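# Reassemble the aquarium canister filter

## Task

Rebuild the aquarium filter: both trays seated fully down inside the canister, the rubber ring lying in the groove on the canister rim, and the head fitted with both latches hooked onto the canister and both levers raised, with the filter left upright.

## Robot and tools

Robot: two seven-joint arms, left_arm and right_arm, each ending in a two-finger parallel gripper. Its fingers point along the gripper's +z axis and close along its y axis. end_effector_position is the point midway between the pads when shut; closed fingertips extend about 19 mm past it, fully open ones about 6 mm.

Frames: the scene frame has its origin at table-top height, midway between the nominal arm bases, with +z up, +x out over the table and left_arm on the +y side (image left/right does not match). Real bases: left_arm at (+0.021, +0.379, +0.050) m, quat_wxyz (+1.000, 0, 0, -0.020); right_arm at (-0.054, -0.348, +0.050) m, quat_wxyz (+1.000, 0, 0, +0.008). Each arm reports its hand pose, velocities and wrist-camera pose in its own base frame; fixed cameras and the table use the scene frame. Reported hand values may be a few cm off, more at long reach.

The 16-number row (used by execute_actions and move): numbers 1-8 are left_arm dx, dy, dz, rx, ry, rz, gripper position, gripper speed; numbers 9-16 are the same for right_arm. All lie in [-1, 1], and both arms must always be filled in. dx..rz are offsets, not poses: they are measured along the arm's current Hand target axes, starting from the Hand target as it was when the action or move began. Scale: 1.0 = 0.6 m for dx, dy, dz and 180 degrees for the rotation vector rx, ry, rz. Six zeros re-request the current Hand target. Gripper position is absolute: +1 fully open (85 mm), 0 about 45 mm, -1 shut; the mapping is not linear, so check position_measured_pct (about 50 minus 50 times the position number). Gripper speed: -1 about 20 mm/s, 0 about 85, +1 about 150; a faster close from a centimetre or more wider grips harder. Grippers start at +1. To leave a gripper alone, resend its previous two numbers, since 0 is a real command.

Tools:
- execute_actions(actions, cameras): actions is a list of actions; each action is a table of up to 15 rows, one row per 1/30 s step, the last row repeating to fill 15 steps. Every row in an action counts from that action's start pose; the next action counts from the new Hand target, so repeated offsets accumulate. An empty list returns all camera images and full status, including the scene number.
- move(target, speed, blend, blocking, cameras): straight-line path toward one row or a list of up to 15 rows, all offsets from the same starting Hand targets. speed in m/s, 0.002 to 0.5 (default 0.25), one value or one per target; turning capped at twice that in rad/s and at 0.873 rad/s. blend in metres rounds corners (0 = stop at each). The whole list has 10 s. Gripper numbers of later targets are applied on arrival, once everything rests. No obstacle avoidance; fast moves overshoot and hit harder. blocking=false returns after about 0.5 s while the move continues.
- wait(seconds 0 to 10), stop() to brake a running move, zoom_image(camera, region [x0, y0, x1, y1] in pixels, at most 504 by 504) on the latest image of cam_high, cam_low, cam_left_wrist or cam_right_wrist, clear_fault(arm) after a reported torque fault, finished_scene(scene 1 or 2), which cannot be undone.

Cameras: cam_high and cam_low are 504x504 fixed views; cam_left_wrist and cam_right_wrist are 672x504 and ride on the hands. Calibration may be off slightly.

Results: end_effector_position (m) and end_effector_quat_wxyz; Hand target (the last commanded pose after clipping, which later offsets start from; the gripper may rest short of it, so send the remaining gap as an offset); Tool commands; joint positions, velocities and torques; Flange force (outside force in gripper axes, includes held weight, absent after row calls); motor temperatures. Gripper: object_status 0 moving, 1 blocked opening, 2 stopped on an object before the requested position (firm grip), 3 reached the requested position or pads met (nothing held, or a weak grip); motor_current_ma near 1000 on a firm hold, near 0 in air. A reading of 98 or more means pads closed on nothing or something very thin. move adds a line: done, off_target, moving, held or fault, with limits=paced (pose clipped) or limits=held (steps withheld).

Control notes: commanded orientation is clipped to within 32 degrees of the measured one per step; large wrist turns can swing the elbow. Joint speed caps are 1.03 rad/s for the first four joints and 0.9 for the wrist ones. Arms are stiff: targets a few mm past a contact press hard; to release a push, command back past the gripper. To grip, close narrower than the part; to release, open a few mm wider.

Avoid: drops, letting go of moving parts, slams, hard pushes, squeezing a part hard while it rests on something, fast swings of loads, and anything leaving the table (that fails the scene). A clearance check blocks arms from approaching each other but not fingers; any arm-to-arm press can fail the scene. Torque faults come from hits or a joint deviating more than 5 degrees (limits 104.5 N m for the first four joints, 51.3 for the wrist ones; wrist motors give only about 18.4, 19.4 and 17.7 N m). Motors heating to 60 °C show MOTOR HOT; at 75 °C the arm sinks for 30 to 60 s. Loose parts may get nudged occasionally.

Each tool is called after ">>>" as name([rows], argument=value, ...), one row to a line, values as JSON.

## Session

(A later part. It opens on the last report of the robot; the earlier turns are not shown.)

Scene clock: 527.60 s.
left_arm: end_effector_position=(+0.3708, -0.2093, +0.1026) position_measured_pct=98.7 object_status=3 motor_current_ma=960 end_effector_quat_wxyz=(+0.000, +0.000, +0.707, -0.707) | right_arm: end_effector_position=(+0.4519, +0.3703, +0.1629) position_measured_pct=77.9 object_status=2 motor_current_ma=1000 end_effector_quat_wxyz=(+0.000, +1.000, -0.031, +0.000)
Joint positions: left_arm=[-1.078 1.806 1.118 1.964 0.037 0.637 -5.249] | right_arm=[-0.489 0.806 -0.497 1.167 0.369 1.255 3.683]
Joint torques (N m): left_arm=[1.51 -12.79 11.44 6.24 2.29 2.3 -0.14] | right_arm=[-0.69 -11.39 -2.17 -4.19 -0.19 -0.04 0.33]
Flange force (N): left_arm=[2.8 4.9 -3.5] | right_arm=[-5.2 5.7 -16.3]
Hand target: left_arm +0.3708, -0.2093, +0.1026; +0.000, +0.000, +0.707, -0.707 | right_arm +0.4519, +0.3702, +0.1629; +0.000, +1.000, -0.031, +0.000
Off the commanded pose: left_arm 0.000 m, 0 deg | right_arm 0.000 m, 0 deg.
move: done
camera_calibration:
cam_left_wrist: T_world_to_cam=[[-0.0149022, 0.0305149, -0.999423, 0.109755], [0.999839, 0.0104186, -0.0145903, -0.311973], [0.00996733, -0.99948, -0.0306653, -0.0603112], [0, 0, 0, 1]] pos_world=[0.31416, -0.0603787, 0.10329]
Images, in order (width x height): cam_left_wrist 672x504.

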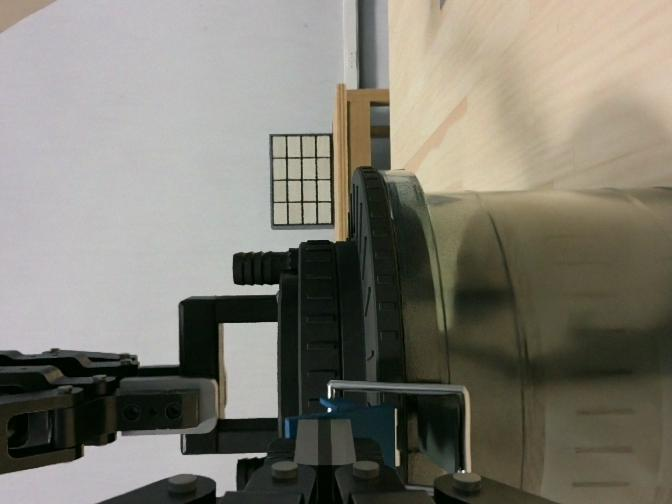

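>>> move(target=[0,-0.007,0.01,0,0,0,-1,-1,0,0,0,0,0,0,-0.58,-1], speed=0.05)

>>> move(target=[0,-0.005,0.0117,0,0,0,-1,-1,0,0,0,0,0,0,-0.58,-1], speed=0.05, cameras=["cam_left_wrist"])

>>> zoom_image(camera="cam_left_wrist", region=[270, 320, 510, 504])

Scene clock: 528.83 s.
left_arm: end_effector_position=(+0.3708, -0.2153, +0.1068) position_measured_pct=98.7 object_status=3 motor_current_ma=960 end_effector_quat_wxyz=(+0.000, +0.000, +0.707, -0.707) | right_arm: end_effector_position=(+0.4519, +0.3703, +0.1629) position_measured_pct=77.9 object_status=2 motor_current_ma=1000 end_effector_quat_wxyz=(+0.000, +1.000, -0.031, +0.000)
Joint positions: left_arm=[-1.067 1.804 1.127 1.975 0.042 0.617 -5.245] | right_arm=[-0.489 0.806 -0.497 1.167 0.369 1.255 3.683]
Joint torques (N m): left_arm=[0.06 -13.67 10.05 4.12 1.76 1.5 -0.14] | right_arm=[-0.55 -11.03 -1.98 -4.03 -0.25 -0.05 0.22]
Flange force (N): left_arm=[3.7 1.5 0.3] | right_arm=[-5.2 5.5 -17.0]
Hand target: left_arm +0.3708, -0.2153, +0.1068; +0.000, +0.000, +0.707, -0.707 | right_arm +0.4519, +0.3703, +0.1629; +0.000, +1.000, -0.031, +0.000
Off the commanded pose: left_arm 0.000 m, 0 deg | right_arm 0.000 m, 0 deg.
move: done

Scene clock: 529.60 s.
left_arm: end_effector_position=(+0.3708, -0.2223, +0.1098) position_measured_pct=98.7 object_status=3 motor_current_ma=960 end_effector_quat_wxyz=(+0.000, +0.000, +0.707, -0.707) | right_arm: end_effector_position=(+0.4519, +0.3703, +0.1629) position_measured_pct=77.9 object_status=2 motor_current_ma=1000 end_effector_quat_wxyz=(+0.000, +1.000, -0.031, +0.000)
Joint positions: left_arm=[-1.053 1.805 1.135 1.984 0.047 0.595 -5.242] | right_arm=[-0.489 0.806 -0.497 1.167 0.369 1.255 3.683]
Joint torques (N m): left_arm=[3.89 -11.76 11.76 6.41 2.41 1.79 -0.13] | right_arm=[-3.16 -12.23 -4.03 -5.35 -0.78 -0.85 0.41]
Flange force (N): left_arm=[4.9 4.7 -10.9] | right_arm=[-5.0 11.0 -14.7]
Hand target: left_arm +0.3708, -0.2224, +0.1098; +0.000, +0.000, +0.707, -0.707 | right_arm +0.4519, +0.3703, +0.1629; +0.000, +1.000, -0.031, +0.000
Off the commanded pose: left_arm 0.000 m, 0 deg | right_arm 0.000 m, 0 deg.
move: done
camera_calibration:
cam_left_wrist: T_world_to_cam=[[-0.014906, 0.0306148, -0.99942, 0.117356], [0.999839, 0.0104201, -0.014593, -0.311732], [0.00996727, -0.999477, -0.0307652, -0.0730724], [0, 0, 0, 1]] pos_world=[0.31416, -0.0733787, 0.11049]
Images, in order (width x height): cam_left_wrist 672x504.

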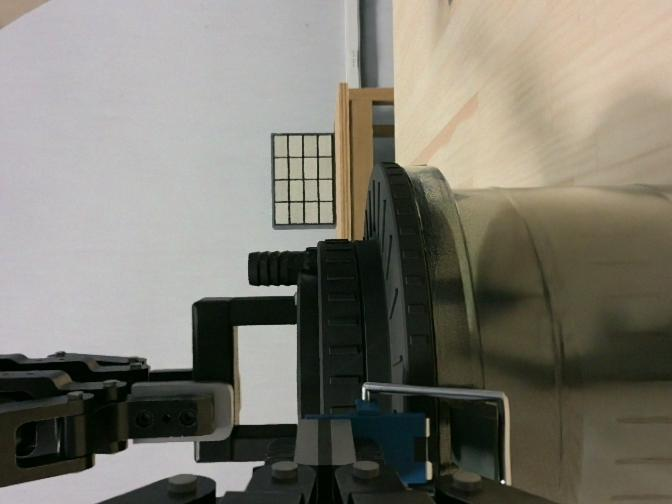

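Scaled by 2.100.

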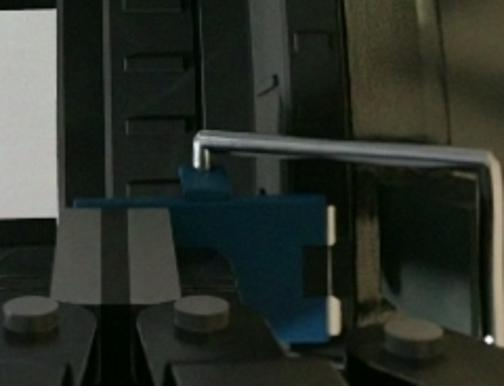

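>>> move(target=[0,-0.0017,0.004,0,0,0,-1,-1,0,0,0,0,0,0,-0.58,-1], speed=0.04)

Scene clock: 530.87 s.
left_arm: end_effector_position=(+0.3708, -0.2247, +0.1108) position_measured_pct=98.7 object_status=3 motor_current_ma=960 end_effector_quat_wxyz=(+0.000, +0.000, +0.707, -0.707) | right_arm: end_effector_position=(+0.4519, +0.3702, +0.1629) position_measured_pct=77.9 object_status=2 motor_current_ma=1000 end_effector_quat_wxyz=(+0.000, +1.000, -0.031, +0.000)
Joint positions: left_arm=[-1.048 1.805 1.138 1.988 0.048 0.587 -5.242] | right_arm=[-0.489 0.806 -0.497 1.167 0.369 1.255 3.683]
Joint torques (N m): left_arm=[7.67 -9.86 12.15 10.41 2.46 3.06 -0.16] | right_arm=[-5 -9.69 -5 -7.94 -0.54 -4.6 0.11]
Flange force (N): left_arm=[0.6 6.9 -19.7] | right_arm=[-10.3 20.9 -21.9]
Hand target: left_arm +0.3708, -0.2248, +0.1108; +0.000, +0.000, +0.707, -0.707 | right_arm +0.4519, +0.3703, +0.1629; +0.000, +1.000, -0.031, +0.000
Off the commanded pose: left_arm 0.000 m, 0 deg | right_arm 0.000 m, 0 deg.
move: done

>>> wait(seconds=0, cameras=["cam_left_wrist","cam_right_wrist","cam_low"])

>>> zoom_image(camera="cam_right_wrist", region=[0, 340, 140, 480])

>>> zoom_image(camera="cam_left_wrist", region=[270, 320, 530, 504])

Scene clock: 531.27 s.
left_arm: end_effector_position=(+0.3708, -0.2248, +0.1108) position_measured_pct=98.7 object_status=3 motor_current_ma=960 end_effector_quat_wxyz=(+0.000, +0.000, +0.707, -0.707) | right_arm: end_effector_position=(+0.4519, +0.3702, +0.1629) position_measured_pct=77.9 object_status=2 motor_current_ma=1000 end_effector_quat_wxyz=(+0.000, +1.000, -0.031, +0.000)
Joint positions: left_arm=[-1.048 1.805 1.138 1.988 0.048 0.587 -5.242] | right_arm=[-0.489 0.806 -0.497 1.167 0.369 1.255 3.683]
Joint torques (N m): left_arm=[7.72 -9.82 12.19 10.56 2.54 3.22 -0.14] | right_arm=[-5.04 -9.66 -5 -8.01 -0.67 -4.67 0.1]
Flange force (N): left_arm=[0.6 7.1 -19.5] | right_arm=[-10.4 21.2 -22.0]
Hand target: left_arm +0.3708, -0.2248, +0.1108; +0.000, +0.000, +0.707, -0.707 | right_arm +0.4519, +0.3703, +0.1629; +0.000, +1.000, -0.031, +0.000
Tool commands: left_gripper/position=-1.0 left_gripper/speed=-1.0 right_gripper/position=-0.58 right_gripper/speed=-1.0
Off the commanded pose: left_arm 0.000 m, 0 deg | right_arm 0.000 m, 0 deg.
camera_calibration:
cam_left_wrist: T_world_to_cam=[[-0.0149045, 0.0305149, -0.999423, 0.118524], [0.999839, 0.0104186, -0.0145926, -0.31169], [0.00996732, -0.99948, -0.0306653, -0.0755486], [0, 0, 0, 1]] pos_world=[0.31416, -0.0758787, 0.11159]
cam_right_wrist: T_world_to_cam=[[-0.0654475, -0.997825, -0.00782348, 0.401234], [-0.997853, 0.0654269, 0.00285312, 0.482596], [-0.00233505, 0.00799341, -0.999965, 0.304153], [0, 0, 0, 1]] pos_world=[0.50853, 0.366355, 0.305904]
Images, in order (width x height): cam_low 504x504, cam_left_wrist 672x504, cam_right_wrist 672x504.

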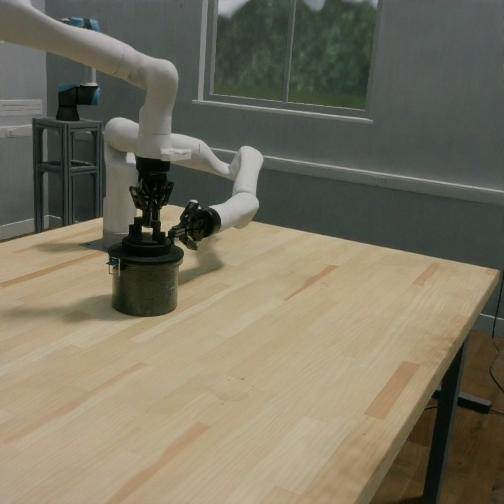

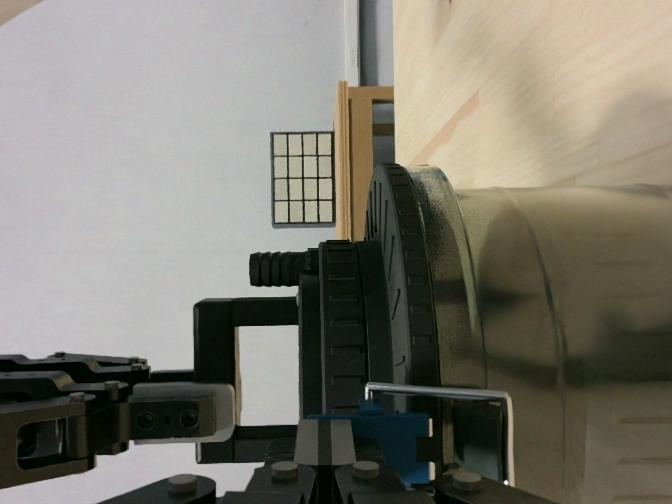

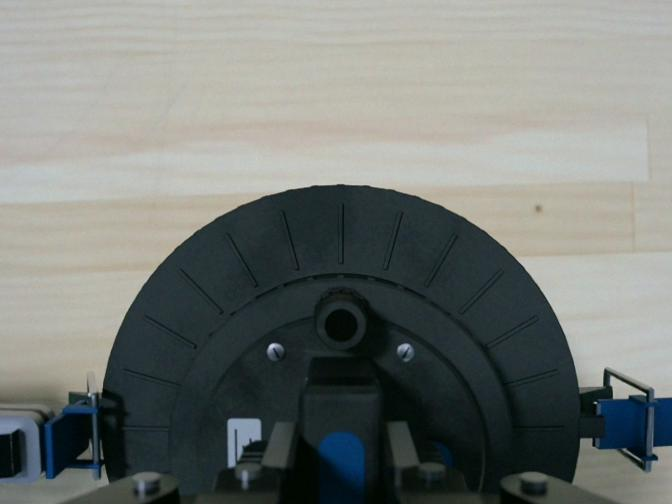

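Scaled by 3.600.

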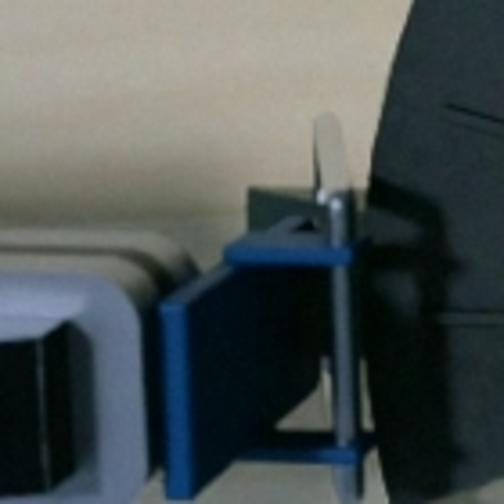

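Scaled by 1.938.

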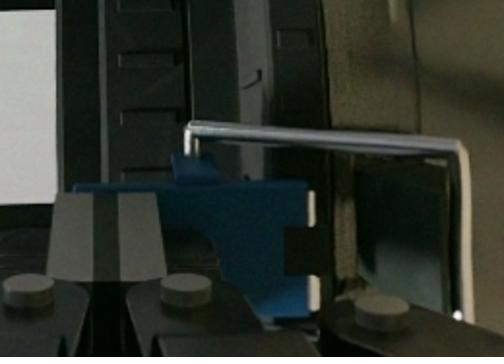

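>>> move([
  [0,0,-0.01,0,0,0,-1,-1,0,0,0,0,0,0,-0.58,-1],
  [0,0.015,-0.08,0,0,0,-1,-1,0,0,0,0,0,0,-0.58,-1],
], speed=[0.05,0.12], cameras=["cam_left_wrist","cam_right_wrist"])

>>> zoom_image(camera="cam_right_wrist", region=[0, 340, 140, 480])

>>> zoom_image(camera="cam_left_wrist", region=[240, 320, 480, 504])

Scene clock: 533.93 s.
left_arm: end_effector_position=(+0.3708, -0.1768, +0.1019) position_measured_pct=98.7 object_status=3 motor_current_ma=960 end_effector_quat_wxyz=(+0.000, +0.000, +0.707, -0.707) | right_arm: end_effector_position=(+0.4519, +0.3702, +0.1629) position_measured_pct=77.9 object_status=2 motor_current_ma=1000 end_effector_quat_wxyz=(+0.000, +1.000, -0.031, +0.000)
Joint positions: left_arm=[-1.138 1.781 1.103 1.931 0.03 0.733 -5.244] | right_arm=[-0.489 0.806 -0.497 1.167 0.369 1.255 3.683]
Joint torques (N m): left_arm=[0.08 -14.01 9.67 3.81 1.91 1.52 -0.13] | right_arm=[-2.48 -11.55 -3.23 -5.27 -0.25 -1.03 0.3]
Flange force (N): left_arm=[3.6 0.7 0.8] | right_arm=[-6.0 10.6 -16.4]
Hand target: left_arm +0.3708, -0.1768, +0.1018; +0.000, +0.000, +0.707, -0.707 | right_arm +0.4519, +0.3702, +0.1629; +0.000, +1.000, -0.031, +0.000
Off the commanded pose: left_arm 0.000 m, 0 deg | right_arm 0.000 m, 0 deg.
move: done
camera_calibration:
cam_left_wrist: T_world_to_cam=[[-0.0149045, 0.0305149, -0.999423, 0.108064], [0.999839, 0.0104186, -0.0145926, -0.312322], [0.00996732, -0.99948, -0.0306653, -0.0278496], [0, 0, 0, 1]] pos_world=[0.31416, -0.0278787, 0.10259]
cam_right_wrist: T_world_to_cam=[[-0.0654488, -0.997824, -0.00792324, 0.401365], [-0.997853, 0.065428, 0.00285967, 0.482587], [-0.00233504, 0.0080934, -0.999965, 0.304115], [0, 0, 0, 1]] pos_world=[0.50853, 0.366456, 0.305905]
Images, in order (width x height): cam_left_wrist 672x504, cam_right_wrist 672x504.

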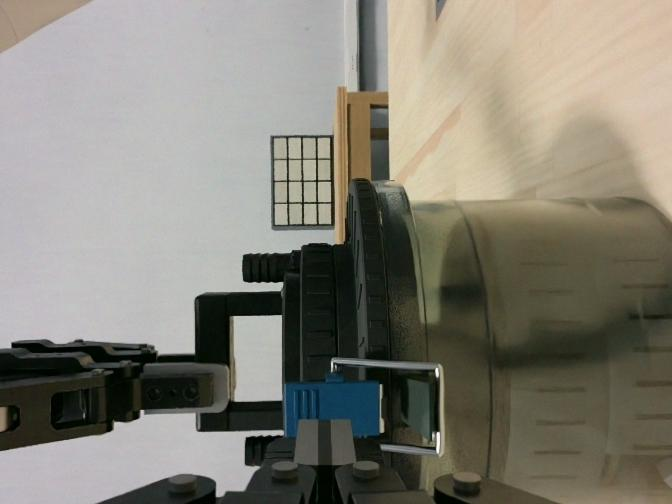

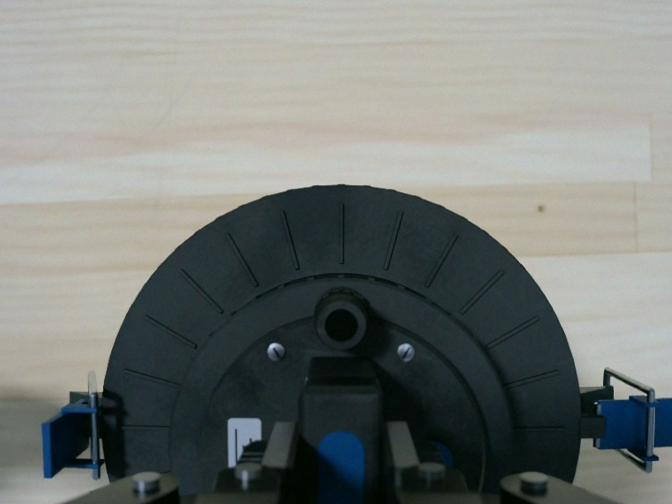

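Scaled by 3.600.

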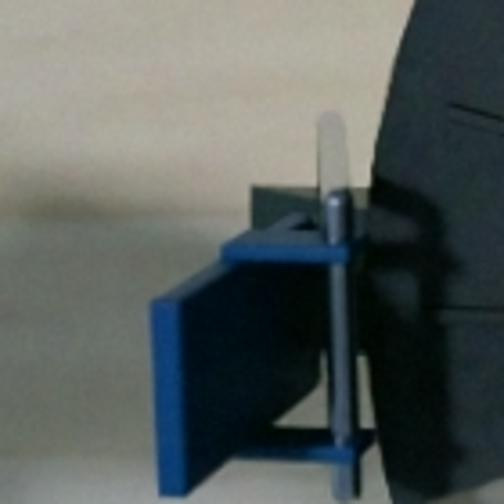

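Scaled by 2.100.

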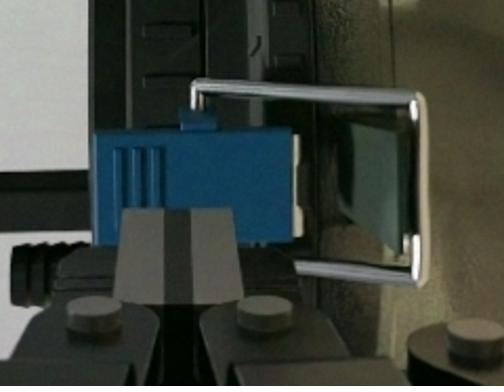

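>>> move(target=[0,0,0,0,0,0,-1,-1,0,0,-0.0025,0,0,0,-0.58,-1], speed=0.02)

Scene clock: 535.23 s.
left_arm: end_effector_position=(+0.3708, -0.1768, +0.1018) position_measured_pct=98.7 object_status=3 motor_current_ma=960 end_effector_quat_wxyz=(+0.000, +0.000, +0.707, -0.707) | right_arm: end_effector_position=(+0.4518, +0.3702, +0.1643) position_measured_pct=77.9 object_status=2 motor_current_ma=1000 end_effector_quat_wxyz=(+0.000, +1.000, -0.031, +0.000)
Joint positions: left_arm=[-1.138 1.781 1.103 1.931 0.03 0.733 -5.244] | right_arm=[-0.489 0.804 -0.497 1.165 0.368 1.258 3.683]
Joint torques (N m): left_arm=[0.01 -14.04 9.82 4.01 1.96 1.55 -0.14] | right_arm=[-1.01 -20.62 -3.81 -8.79 -0.25 -0.24 0.27]
Flange force (N): left_arm=[3.1 1.3 0.8] | right_arm=[-4.9 6.3 -0.4]
Hand target: left_arm +0.3708, -0.1768, +0.1018; +0.000, +0.000, +0.707, -0.707 | right_arm +0.4519, +0.3703, +0.1644; +0.000, +1.000, -0.031, +0.000
Off the commanded pose: left_arm 0.000 m, 0 deg | right_arm 0.000 m, 0 deg.
move: done

>>> move([
  [0,0,0,0,0,0,-1,-1,0,0,0,0,0,0,-0.2,-1],
  [0,0.12,0,0,0,0,-1,-1,0,0,-0.16,0,0,0,-0.2,-1],
], speed=[0.1,0.15], cameras=["cam_right_wrist","cam_left_wrist"])

Scene clock: 538.00 s.
left_arm: end_effector_position=(+0.3708, -0.1768, +0.0299) position_measured_pct=98.7 object_status=3 motor_current_ma=960 end_effector_quat_wxyz=(+0.000, +0.000, +0.707, -0.707) | right_arm: end_effector_position=(+0.4519, +0.3702, +0.2604) position_measured_pct=60.2 object_status=3 motor_current_ma=0 end_effector_quat_wxyz=(+0.000, +1.000, -0.031, +0.000)
Joint positions: left_arm=[-1.131 1.902 1.015 1.806 -0.036 0.792 -5.325] | right_arm=[-0.509 0.738 -0.509 0.967 0.334 1.507 3.728]
Joint torques (N m): left_arm=[0.03 -13.82 9.54 5.02 2.01 1.8 -0.1] | right_arm=[-0.34 -21.42 -3.48 -9.77 -0.38 -0.27 0.41]
Flange force (N): left_arm=[3.7 0.5 1.0] | right_arm=[-5.6 5.1 2.7]
Hand target: left_arm +0.3708, -0.1768, +0.0298; +0.000, +0.000, +0.707, -0.707 | right_arm +0.4519, +0.3702, +0.2604; +0.000, +1.000, -0.031, +0.000
Off the commanded pose: left_arm 0.000 m, 0 deg | right_arm 0.000 m, 0 deg.
move: done
camera_calibration:
cam_left_wrist: T_world_to_cam=[[-0.0149045, 0.0305149, -0.999423, 0.0361056], [0.999839, 0.0104186, -0.0145926, -0.313372], [0.00996732, -0.99948, -0.0306653, -0.0300575], [0, 0, 0, 1]] pos_world=[0.31416, -0.0278787, 0.0305902]
cam_right_wrist: T_world_to_cam=[[-0.0654488, -0.997824, -0.00792324, 0.402038], [-0.997853, 0.065428, 0.00285967, 0.482314], [-0.00233504, 0.0080934, -0.999965, 0.401613], [0, 0, 0, 1]] pos_world=[0.50853, 0.366356, 0.403405]
Images, in order (width x height): cam_left_wrist 672x504, cam_right_wrist 672x504.

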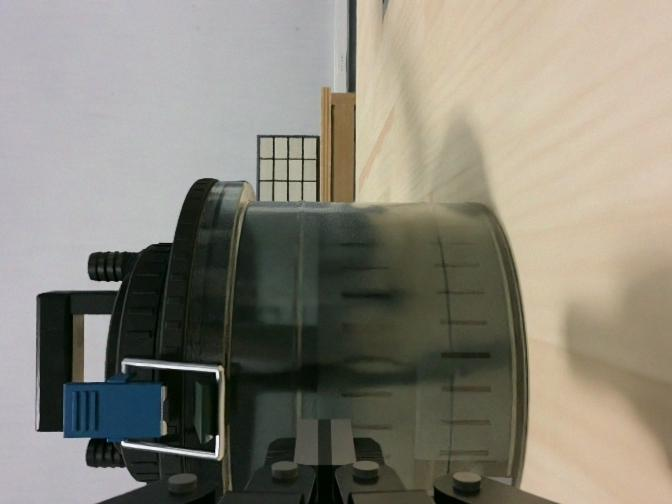

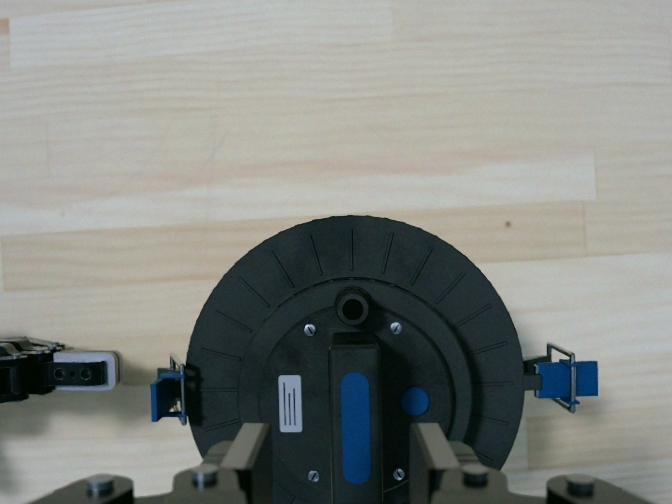

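>>> move([
  [0,0,0,0,0,0,-1,-1,-0.0027,0.334,0,0,0,0,-1,-1],
  [0,0,0,0,0,0,-1,-1,-0.0027,0.36,0,0.5,0,0,-1,-1],
], speed=[0.25,0.3], blend=0.03, cameras=["cam_right_wrist","cam_high","cam_low"])

Scene clock: 543.53 s.
left_arm: end_effector_position=(+0.3708, -0.1768, +0.0298) position_measured_pct=98.7 object_status=3 motor_current_ma=960 end_effector_quat_wxyz=(+0.000, +0.000, +0.707, -0.707) | right_arm: end_effector_position=(+0.4369, +0.1547, +0.2603) position_measured_pct=98.7 object_status=3 motor_current_ma=1000 end_effector_quat_wxyz=(+0.707, -0.707, +0.022, -0.022)
Joint positions: left_arm=[-1.131 1.902 1.015 1.806 -0.036 0.792 -5.325] | right_arm=[0.951 1.208 -1.08 1.841 -0.745 0.922 5.421]
Joint torques (N m): left_arm=[0.1 -13.75 9.54 5.01 2.02 1.79 -0.14] | right_arm=[-0.4 -15.23 -10.19 -3.1 -2.1 1.82 0.51]
Flange force (N): left_arm=[3.9 0.3 0.8] | right_arm=[-4.3 -0.9 -1.8]
Hand target: left_arm +0.3708, -0.1768, +0.0298; +0.000, +0.000, +0.707, -0.707 | right_arm +0.4369, +0.1547, +0.2603; +0.707, -0.707, +0.022, -0.022
Off the commanded pose: left_arm 0.000 m, 0 deg | right_arm 0.000 m, 0 deg.
move: done
camera_calibration:
cam_right_wrist: T_world_to_cam=[[-0.00354784, 0.0079981, -0.999962, 0.261635], [-0.998172, 0.0602973, 0.00402378, 0.482172], [0.0603272, 0.998148, 0.00776955, -0.0395908], [0, 0, 0, 1]] pos_world=[0.484607, 0.00835125, 0.259993]
Images, in order (width x height): cam_high 504x504, cam_low 504x504, cam_right_wrist 672x504.

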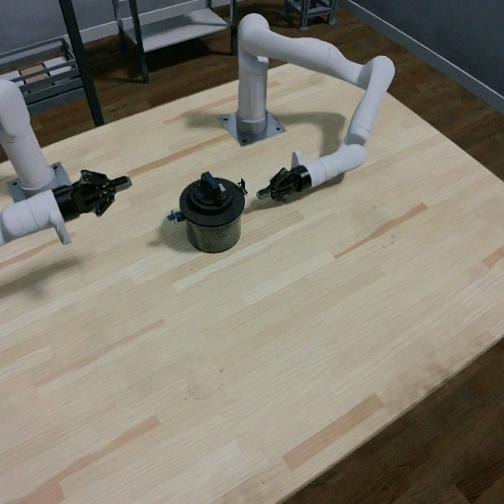

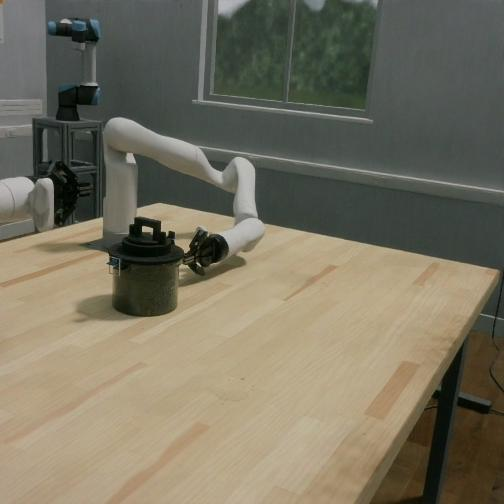

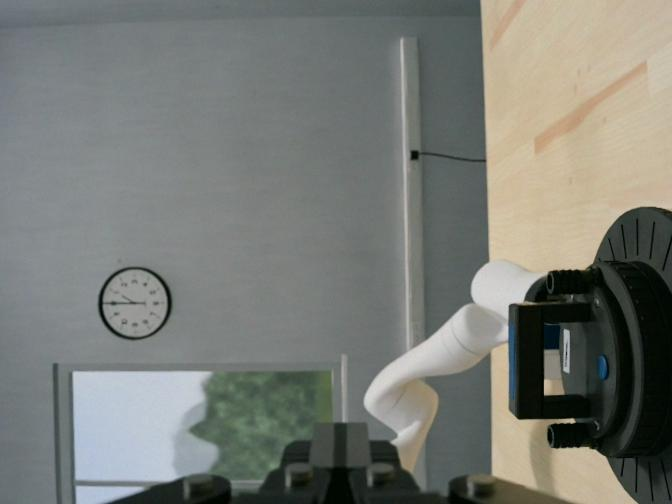

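>>> move(target=[0,0,0.095,0,0,0,-1,-1,0,0.325,0,0,0,0,-1,-1], speed=0.2, cameras=["cam_right_wrist","cam_left_wrist"])

>>> zoom_image(camera="cam_right_wrist", region=[200, 320, 440, 504])

Scene clock: 545.57 s.
left_arm: end_effector_position=(+0.3708, -0.2337, +0.0298) position_measured_pct=98.7 object_status=3 motor_current_ma=960 end_effector_quat_wxyz=(+0.000, +0.000, +0.707, -0.707) | right_arm: end_effector_position=(+0.4367, +0.1548, +0.0654) position_measured_pct=98.7 object_status=3 motor_current_ma=1000 end_effector_quat_wxyz=(+0.707, -0.707, +0.022, -0.022)
Joint positions: left_arm=[-1.033 1.953 1.042 1.854 -0.03 0.641 -5.33] | right_arm=[0.872 1.591 -0.871 1.661 -0.572 0.927 5.638]
Joint torques (N m): left_arm=[-0.01 -13.06 9.61 5.55 1.73 1.79 -0.14] | right_arm=[-0.33 -16.59 -10.11 0.37 -1.79 2.45 0.46]
Flange force (N): left_arm=[3.7 0.3 0.4] | right_arm=[-6.0 -2.9 -1.0]
Hand target: left_arm +0.3708, -0.2338, +0.0298; +0.000, +0.000, +0.707, -0.707 | right_arm +0.4368, +0.1548, +0.0653; +0.707, -0.707, +0.022, -0.022
Off the commanded pose: left_arm 0.000 m, 0 deg | right_arm 0.000 m, 0 deg.
move: done
camera_calibration:
cam_left_wrist: T_world_to_cam=[[-0.0149045, 0.0305149, -0.999423, 0.037845], [0.999839, 0.0104186, -0.0145926, -0.312779], [0.00996732, -0.99948, -0.0306653, -0.0870278], [0, 0, 0, 1]] pos_world=[0.31416, -0.0848787, 0.0305902]
cam_right_wrist: T_world_to_cam=[[-0.00364241, 0.00810252, -0.999961, 0.0666865], [-0.998178, 0.060196, 0.00412367, 0.482748], [0.060227, 0.998154, 0.0078685, -0.0381215], [0, 0, 0, 1]] pos_world=[0.484407, 0.00845127, 0.0649931]
Images, in order (width x height): cam_left_wrist 672x504, cam_right_wrist 672x504.

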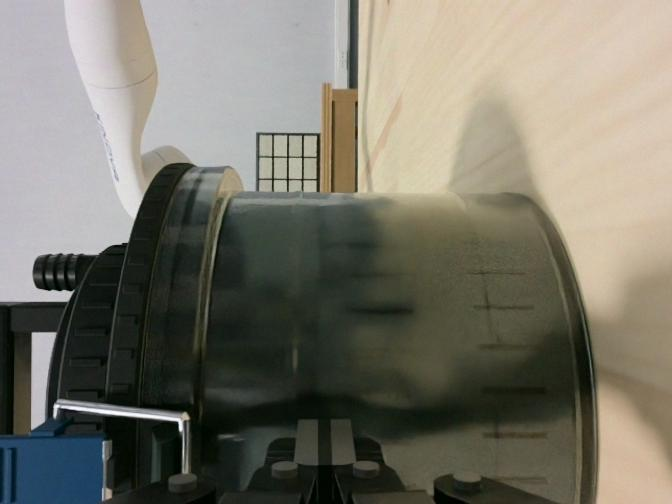

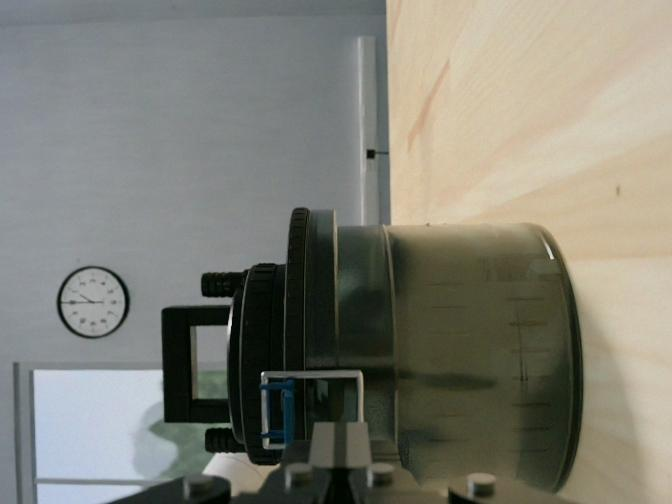

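Scaled by 2.100.

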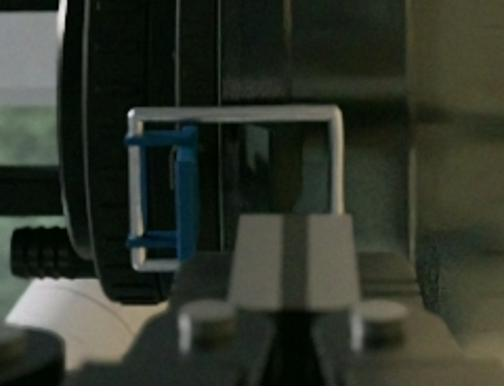

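>>> move(target=[0,0,0.0117,0,0,0,-1,-1,-0.0157,0,0.09,0,0,0,-1,-1], speed=0.1, cameras=["cam_right_wrist","cam_left_wrist"])

>>> zoom_image(camera="cam_right_wrist", region=[200, 320, 440, 504])

Scene clock: 548.10 s.
left_arm: end_effector_position=(+0.3708, -0.2408, +0.0298) position_measured_pct=98.7 object_status=3 motor_current_ma=960 end_effector_quat_wxyz=(+0.000, +0.000, +0.707, -0.707) | right_arm: end_effector_position=(+0.4307, +0.2093, +0.0654) position_measured_pct=98.7 object_status=3 motor_current_ma=1000 end_effector_quat_wxyz=(+0.707, -0.707, +0.022, -0.022)
Joint positions: left_arm=[-1.02 1.959 1.046 1.858 -0.03 0.623 -5.331] | right_arm=[0.811 1.633 -0.926 1.733 -0.619 0.778 5.69]
Joint torques (N m): left_arm=[0 -12.88 9.67 5.58 1.66 1.8 -0.15] | right_arm=[-0.34 -15.84 -10.39 0.84 -1.47 2.44 0.32]
Flange force (N): left_arm=[3.8 0.0 0.2] | right_arm=[-6.0 -2.9 -2.1]
Hand target: left_arm +0.3708, -0.2408, +0.0298; +0.000, +0.000, +0.707, -0.707 | right_arm +0.4307, +0.2093, +0.0654; +0.707, -0.707, +0.022, -0.022
Off the commanded pose: left_arm 0.000 m, 0 deg | right_arm 0.000 m, 0 deg.
move: done
camera_calibration:
cam_left_wrist: T_world_to_cam=[[-0.0149022, 0.0305149, -0.999423, 0.0380578], [0.999839, 0.0104186, -0.0145903, -0.312706], [0.00996733, -0.99948, -0.0306653, -0.0940242], [0, 0, 0, 1]] pos_world=[0.31416, -0.0918787, 0.0305902]
cam_right_wrist: T_world_to_cam=[[-0.00354376, 0.00809767, -0.999961, 0.0661763], [-0.998178, 0.0601972, 0.00402491, 0.473485], [0.0602274, 0.998154, 0.0078696, -0.0921597], [0, 0, 0, 1]] pos_world=[0.478407, 0.0629513, 0.0649932]
Images, in order (width x height): cam_left_wrist 672x504, cam_right_wrist 672x504.

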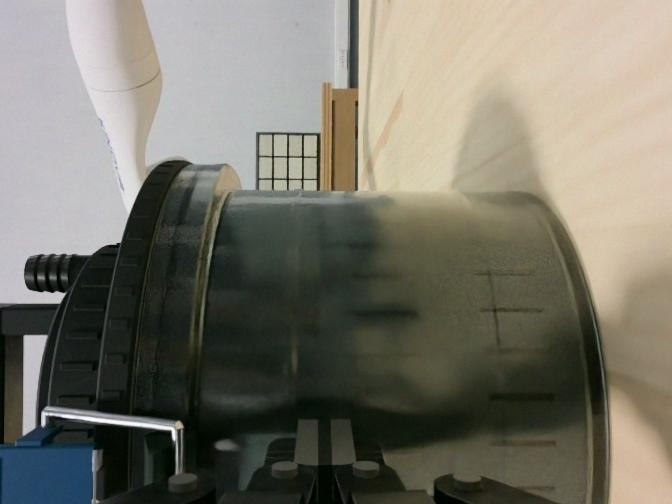

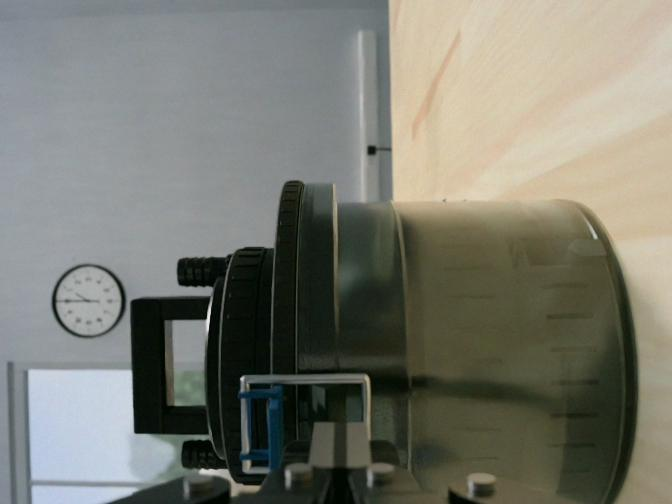

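Scaled by 2.100.

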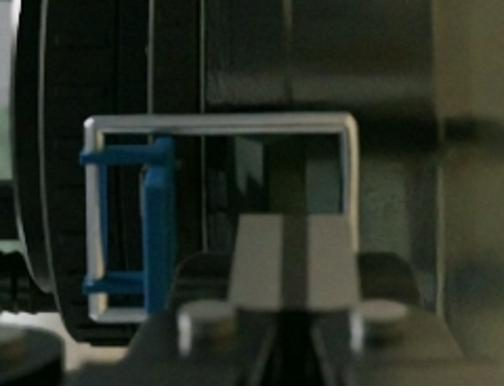

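>>> move(target=[0,0,0.003,0,0,0,-1,-1,-0.0019,0,0.03,0,0,0,-1,-1], speed=0.06)

>>> move(target=[0,0,0.002,0,0,0,-1,-1,0,-0.0117,0,0,0,0,-1,-1], speed=0.05, cameras=["cam_right_wrist","cam_left_wrist"])

Scene clock: 549.43 s.
left_arm: end_effector_position=(+0.3708, -0.2426, +0.0298) position_measured_pct=98.7 object_status=3 motor_current_ma=960 end_effector_quat_wxyz=(+0.000, +0.000, +0.707, -0.707) | right_arm: end_effector_position=(+0.4307, +0.2273, +0.0654) position_measured_pct=98.7 object_status=3 motor_current_ma=1000 end_effector_quat_wxyz=(+0.707, -0.707, +0.022, -0.022)
Joint positions: left_arm=[-1.017 1.961 1.047 1.859 -0.03 0.618 -5.331] | right_arm=[0.785 1.649 -0.947 1.745 -0.634 0.733 5.705]
Joint torques (N m): left_arm=[1.15 -12.3 9.39 6.12 1.59 1.75 -0.16] | right_arm=[-0.23 -15.6 -10.63 1.12 -1.42 2.23 0.51]
Flange force (N): left_arm=[3.5 -0.1 -2.7] | right_arm=[-4.3 -2.6 -3.3]
Hand target: left_arm +0.3708, -0.2426, +0.0298; +0.000, +0.000, +0.707, -0.707 | right_arm +0.4307, +0.2273, +0.0654; +0.707, -0.707, +0.022, -0.022
Off the commanded pose: left_arm 0.000 m, 0 deg | right_arm 0.000 m, 0 deg.
move: done

Scene clock: 550.13 s.
left_arm: end_effector_position=(+0.3708, -0.2438, +0.0298) position_measured_pct=98.7 object_status=3 motor_current_ma=960 end_effector_quat_wxyz=(+0.000, +0.000, +0.707, -0.707) | right_arm: end_effector_position=(+0.4307, +0.2273, +0.0723) position_measured_pct=98.7 object_status=3 motor_current_ma=1000 end_effector_quat_wxyz=(+0.707, -0.707, +0.022, -0.022)
Joint positions: left_arm=[-1.015 1.962 1.048 1.859 -0.029 0.615 -5.331] | right_arm=[0.788 1.636 -0.954 1.757 -0.641 0.728 5.699]
Joint torques (N m): left_arm=[1.08 -12.29 9.48 6.19 1.58 1.79 -0.11] | right_arm=[-0.38 -15.47 -10.37 1.37 -1.6 2.32 0.46]
Flange force (N): left_arm=[3.4 0.1 -2.6] | right_arm=[-3.6 -2.4 -3.3]
Hand target: left_arm +0.3708, -0.2438, +0.0298; +0.000, +0.000, +0.707, -0.707 | right_arm +0.4307, +0.2273, +0.0724; +0.707, -0.707, +0.022, -0.022
Off the commanded pose: left_arm 0.000 m, 0 deg | right_arm 0.000 m, 0 deg.
move: done
camera_calibration:
cam_left_wrist: T_world_to_cam=[[-0.0149014, 0.0305164, -0.999423, 0.0381493], [0.99984, 0.0103186, -0.0145926, -0.312684], [0.00986735, -0.999481, -0.0306653, -0.0969913], [0, 0, 0, 1]] pos_world=[0.31416, -0.0948786, 0.0305902]
cam_right_wrist: T_world_to_cam=[[-0.00354376, 0.00809767, -0.999961, 0.0730299], [-0.998178, 0.0601972, 0.00402491, 0.472273], [0.0602274, 0.998154, 0.0078696, -0.110176], [0, 0, 0, 1]] pos_world=[0.478307, 0.0809513, 0.0719932]
Images, in order (width x height): cam_left_wrist 672x504, cam_right_wrist 672x504.

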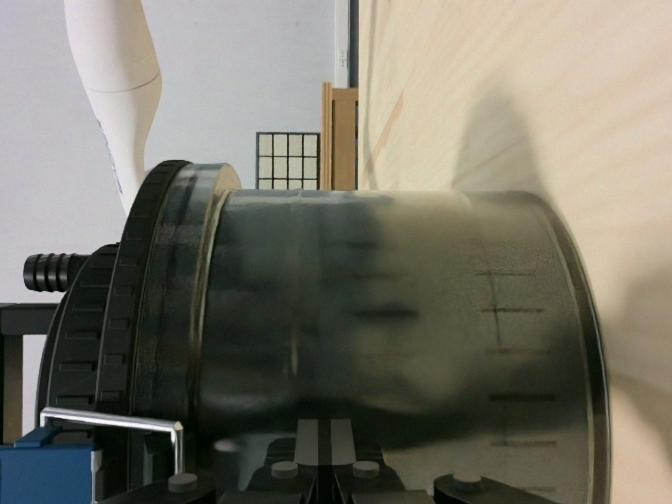

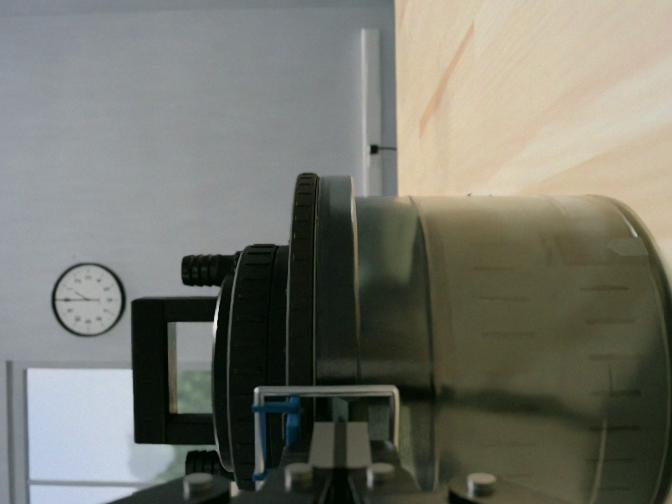

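>>> move(target=[0,0,0,0,0,0,-1,-1,0,-0.0133,0,0,0,0,-1,-1], speed=0.05)

>>> move(target=[0,0,0,0,0,0,-1,-1,0,-0.0133,0,0,0,0,-1,-1], speed=0.05, cameras=["cam_right_wrist"])

Scene clock: 551.53 s.
left_arm: end_effector_position=(+0.3708, -0.2438, +0.0298) position_measured_pct=98.7 object_status=3 motor_current_ma=960 end_effector_quat_wxyz=(+0.000, +0.000, +0.707, -0.707) | right_arm: end_effector_position=(+0.4307, +0.2273, +0.0803) position_measured_pct=98.7 object_status=3 motor_current_ma=1000 end_effector_quat_wxyz=(+0.707, -0.707, +0.022, -0.022)
Joint positions: left_arm=[-1.015 1.962 1.048 1.859 -0.029 0.615 -5.331] | right_arm=[0.791 1.621 -0.963 1.769 -0.648 0.722 5.693]
Joint torques (N m): left_arm=[0.96 -12.3 9.36 6.16 1.56 1.85 -0.17] | right_arm=[-0.75 -15.93 -11.72 1.08 -1.74 2.86 0.47]
Flange force (N): left_arm=[3.2 -0.2 -2.1] | right_arm=[-6.0 -0.6 -3.8]
Hand target: left_arm +0.3708, -0.2438, +0.0298; +0.000, +0.000, +0.707, -0.707 | right_arm +0.4307, +0.2273, +0.0804; +0.707, -0.707, +0.022, -0.022
Off the commanded pose: left_arm 0.000 m, 0 deg | right_arm 0.000 m, 0 deg.
move: done

Scene clock: 552.27 s.
left_arm: end_effector_position=(+0.3708, -0.2438, +0.0298) position_measured_pct=98.7 object_status=3 motor_current_ma=960 end_effector_quat_wxyz=(+0.000, +0.000, +0.707, -0.707) | right_arm: end_effector_position=(+0.4307, +0.2273, +0.0883) position_measured_pct=98.7 object_status=3 motor_current_ma=1000 end_effector_quat_wxyz=(+0.707, -0.707, +0.022, -0.022)
Joint positions: left_arm=[-1.015 1.962 1.048 1.859 -0.029 0.615 -5.331] | right_arm=[0.793 1.606 -0.972 1.782 -0.655 0.717 5.686]
Joint torques (N m): left_arm=[1.04 -12.31 9.35 6.27 1.56 1.82 -0.16] | right_arm=[-0.49 -15.82 -11.37 0.95 -1.75 2.8 0.46]
Flange force (N): left_arm=[2.9 0.1 -2.4] | right_arm=[-5.4 -0.9 -3.1]
Hand target: left_arm +0.3708, -0.2438, +0.0298; +0.000, +0.000, +0.707, -0.707 | right_arm +0.4307, +0.2273, +0.0883; +0.707, -0.707, +0.022, -0.022
Off the commanded pose: left_arm 0.000 m, 0 deg | right_arm 0.000 m, 0 deg.
move: done
camera_calibration:
cam_right_wrist: T_world_to_cam=[[-0.00353885, 0.00819754, -0.99996, 0.0890191], [-0.998178, 0.0601968, 0.00402603, 0.472209], [0.0602274, 0.998153, 0.00796958, -0.11031], [0, 0, 0, 1]] pos_world=[0.478307, 0.0809512, 0.0879935]
Images, in order (width x height): cam_right_wrist 672x504.

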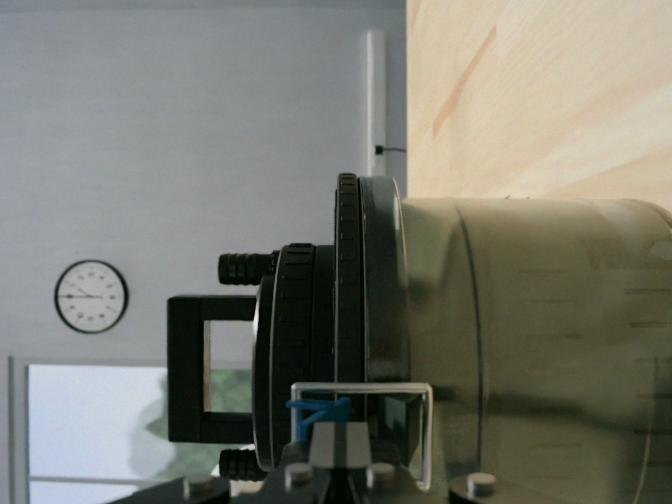

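Good. Continue the arc.

>>> move(target=[0,0,0,0,0,0,-1,-1,0,-0.0133,0.003,0,0,0,-1,-1], speed=0.05)

>>> move(target=[0,0,0,0,0,0,-1,-1,0,-0.011,0.006,0,0,0,-1,-1], speed=0.05)

>>> move(target=[0,0,0,0,0,0,-1,-1,0,-0.007,0.01,0,0,0,-1,-1], speed=0.05, cameras=["cam_right_wrist","cam_left_wrist"])

Scene clock: 553.57 s.
left_arm: end_effector_position=(+0.3708, -0.2438, +0.0298) position_measured_pct=98.7 object_status=3 motor_current_ma=960 end_effector_quat_wxyz=(+0.000, +0.000, +0.707, -0.707) | right_arm: end_effector_position=(+0.4308, +0.2291, +0.0963) position_measured_pct=98.7 object_status=3 motor_current_ma=1000 end_effector_quat_wxyz=(+0.707, -0.707, +0.022, -0.022)
Joint positions: left_arm=[-1.015 1.962 1.048 1.859 -0.029 0.615 -5.331] | right_arm=[0.793 1.593 -0.983 1.794 -0.664 0.708 5.681]
Joint torques (N m): left_arm=[1.03 -12.36 9.46 6.24 1.62 1.85 -0.15] | right_arm=[-0.59 -15.56 -11.74 1.1 -1.61 2.7 0.49]
Flange force (N): left_arm=[3.3 0.2 -2.3] | right_arm=[-4.2 -0.6 -4.2]
Hand target: left_arm +0.3708, -0.2438, +0.0298; +0.000, +0.000, +0.707, -0.707 | right_arm +0.4308, +0.2291, +0.0963; +0.707, -0.707, +0.022, -0.022
Off the commanded pose: left_arm 0.000 m, 0 deg | right_arm 0.000 m, 0 deg.
move: done

Scene clock: 554.30 s.
left_arm: end_effector_position=(+0.3708, -0.2438, +0.0298) position_measured_pct=98.7 object_status=3 motor_current_ma=960 end_effector_quat_wxyz=(+0.000, +0.000, +0.707, -0.707) | right_arm: end_effector_position=(+0.4310, +0.2327, +0.1029) position_measured_pct=98.7 object_status=3 motor_current_ma=1000 end_effector_quat_wxyz=(+0.707, -0.707, +0.022, -0.022)
Joint positions: left_arm=[-1.015 1.962 1.048 1.859 -0.029 0.615 -5.331] | right_arm=[0.79 1.584 -0.995 1.805 -0.674 0.695 5.678]
Joint torques (N m): left_arm=[1.01 -12.38 9.41 6.24 1.57 1.85 -0.15] | right_arm=[-1.13 -15.7 -12.69 1.27 -1.73 3.27 0.48]
Flange force (N): left_arm=[3.2 0.2 -2.2] | right_arm=[-5.2 0.9 -4.9]
Hand target: left_arm +0.3708, -0.2438, +0.0298; +0.000, +0.000, +0.707, -0.707 | right_arm +0.4310, +0.2327, +0.1029; +0.707, -0.707, +0.022, -0.022
Off the commanded pose: left_arm 0.000 m, 0 deg | right_arm 0.000 m, 0 deg.
move: done

Scene clock: 555.03 s.
left_arm: end_effector_position=(+0.3708, -0.2437, +0.0298) position_measured_pct=98.7 object_status=3 motor_current_ma=960 end_effector_quat_wxyz=(+0.000, +0.000, +0.707, -0.707) | right_arm: end_effector_position=(+0.4314, +0.2386, +0.1071) position_measured_pct=98.7 object_status=3 motor_current_ma=1000 end_effector_quat_wxyz=(+0.707, -0.707, +0.022, -0.022)
Joint positions: left_arm=[-1.015 1.962 1.048 1.859 -0.029 0.615 -5.331] | right_arm=[0.782 1.582 -1.007 1.813 -0.683 0.678 5.678]
Joint velocities: left_arm=[within noise] | right_arm=[0 0 -0.001 0.001 -0.001 -0.005 0.001]
Joint torques (N m): left_arm=[5.39 -9.67 9.23 7.98 1.6 1.46 -0.16] | right_arm=[-5.41 -14.36 -13.83 2.68 -1.56 3.01 0.46]
Flange force (N): left_arm=[3.5 -0.5 -14.9] | right_arm=[-4.9 0.3 -15.6]
Hand target: left_arm +0.3708, -0.2438, +0.0298; +0.000, +0.000, +0.707, -0.707 | right_arm +0.4314, +0.2387, +0.1071; +0.707, -0.707, +0.022, -0.022
Off the commanded pose: left_arm 0.000 m, 0 deg | right_arm 0.000 m, 0 deg.
move: done
camera_calibration:
cam_left_wrist: T_world_to_cam=[[-0.0149075, 0.0305134, -0.999423, 0.0381479], [0.999838, 0.0105186, -0.0145926, -0.312665], [0.0100673, -0.999479, -0.0306652, -0.0969541], [0, 0, 0, 1]] pos_world=[0.31416, -0.0947788, 0.0305902]
cam_right_wrist: T_world_to_cam=[[-0.00354376, 0.00809767, -0.999961, 0.107739], [-0.998178, 0.0601972, 0.00402491, 0.472245], [0.0602274, 0.998154, 0.0078696, -0.121877], [0, 0, 0, 1]] pos_world=[0.479107, 0.0923513, 0.106793]
Images, in order (width x height): cam_left_wrist 672x504, cam_right_wrist 672x504.

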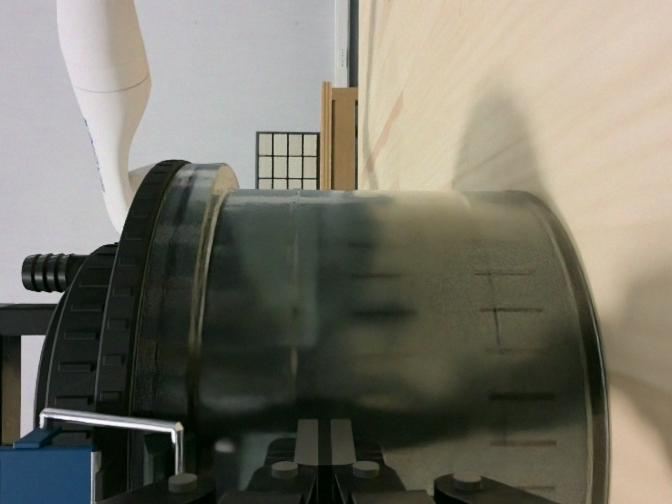

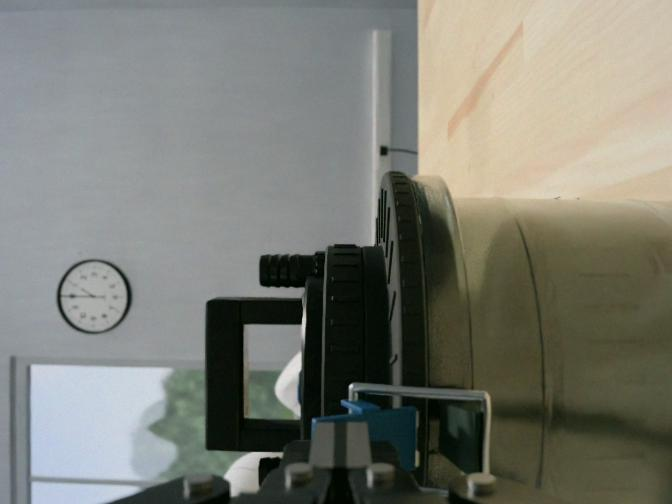

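>>> move(target=[0,0,0,0,0,0,-1,-1,0,-0.003,0.006,0,0,0,-1,-1], speed=0.04)

Scene clock: 556.00 s.
left_arm: end_effector_position=(+0.3708, -0.2438, +0.0298) position_measured_pct=98.7 object_status=3 motor_current_ma=960 end_effector_quat_wxyz=(+0.000, +0.000, +0.707, -0.707) | right_arm: end_effector_position=(+0.4317, +0.2422, +0.1089) position_measured_pct=98.7 object_status=3 motor_current_ma=1000 end_effector_quat_wxyz=(+0.707, -0.707, +0.022, -0.022)
Joint positions: left_arm=[-1.015 1.962 1.048 1.859 -0.029 0.615 -5.331] | right_arm=[0.777 1.582 -1.014 1.817 -0.688 0.668 5.68]
Joint torques (N m): left_arm=[5.5 -9.57 9.2 8.32 1.54 1.78 -0.21] | right_arm=[-5.69 -14.26 -13.63 2.52 -1.68 2.97 0.44]
Flange force (N): left_arm=[3.1 -0.4 -14.6] | right_arm=[-5.5 -0.2 -16.1]
Hand target: left_arm +0.3708, -0.2438, +0.0298; +0.000, +0.000, +0.707, -0.707 | right_arm +0.4317, +0.2423, +0.1089; +0.707, -0.707, +0.022, -0.022
Off the commanded pose: left_arm 0.000 m, 0 deg | right_arm 0.000 m, 0 deg.
move: done


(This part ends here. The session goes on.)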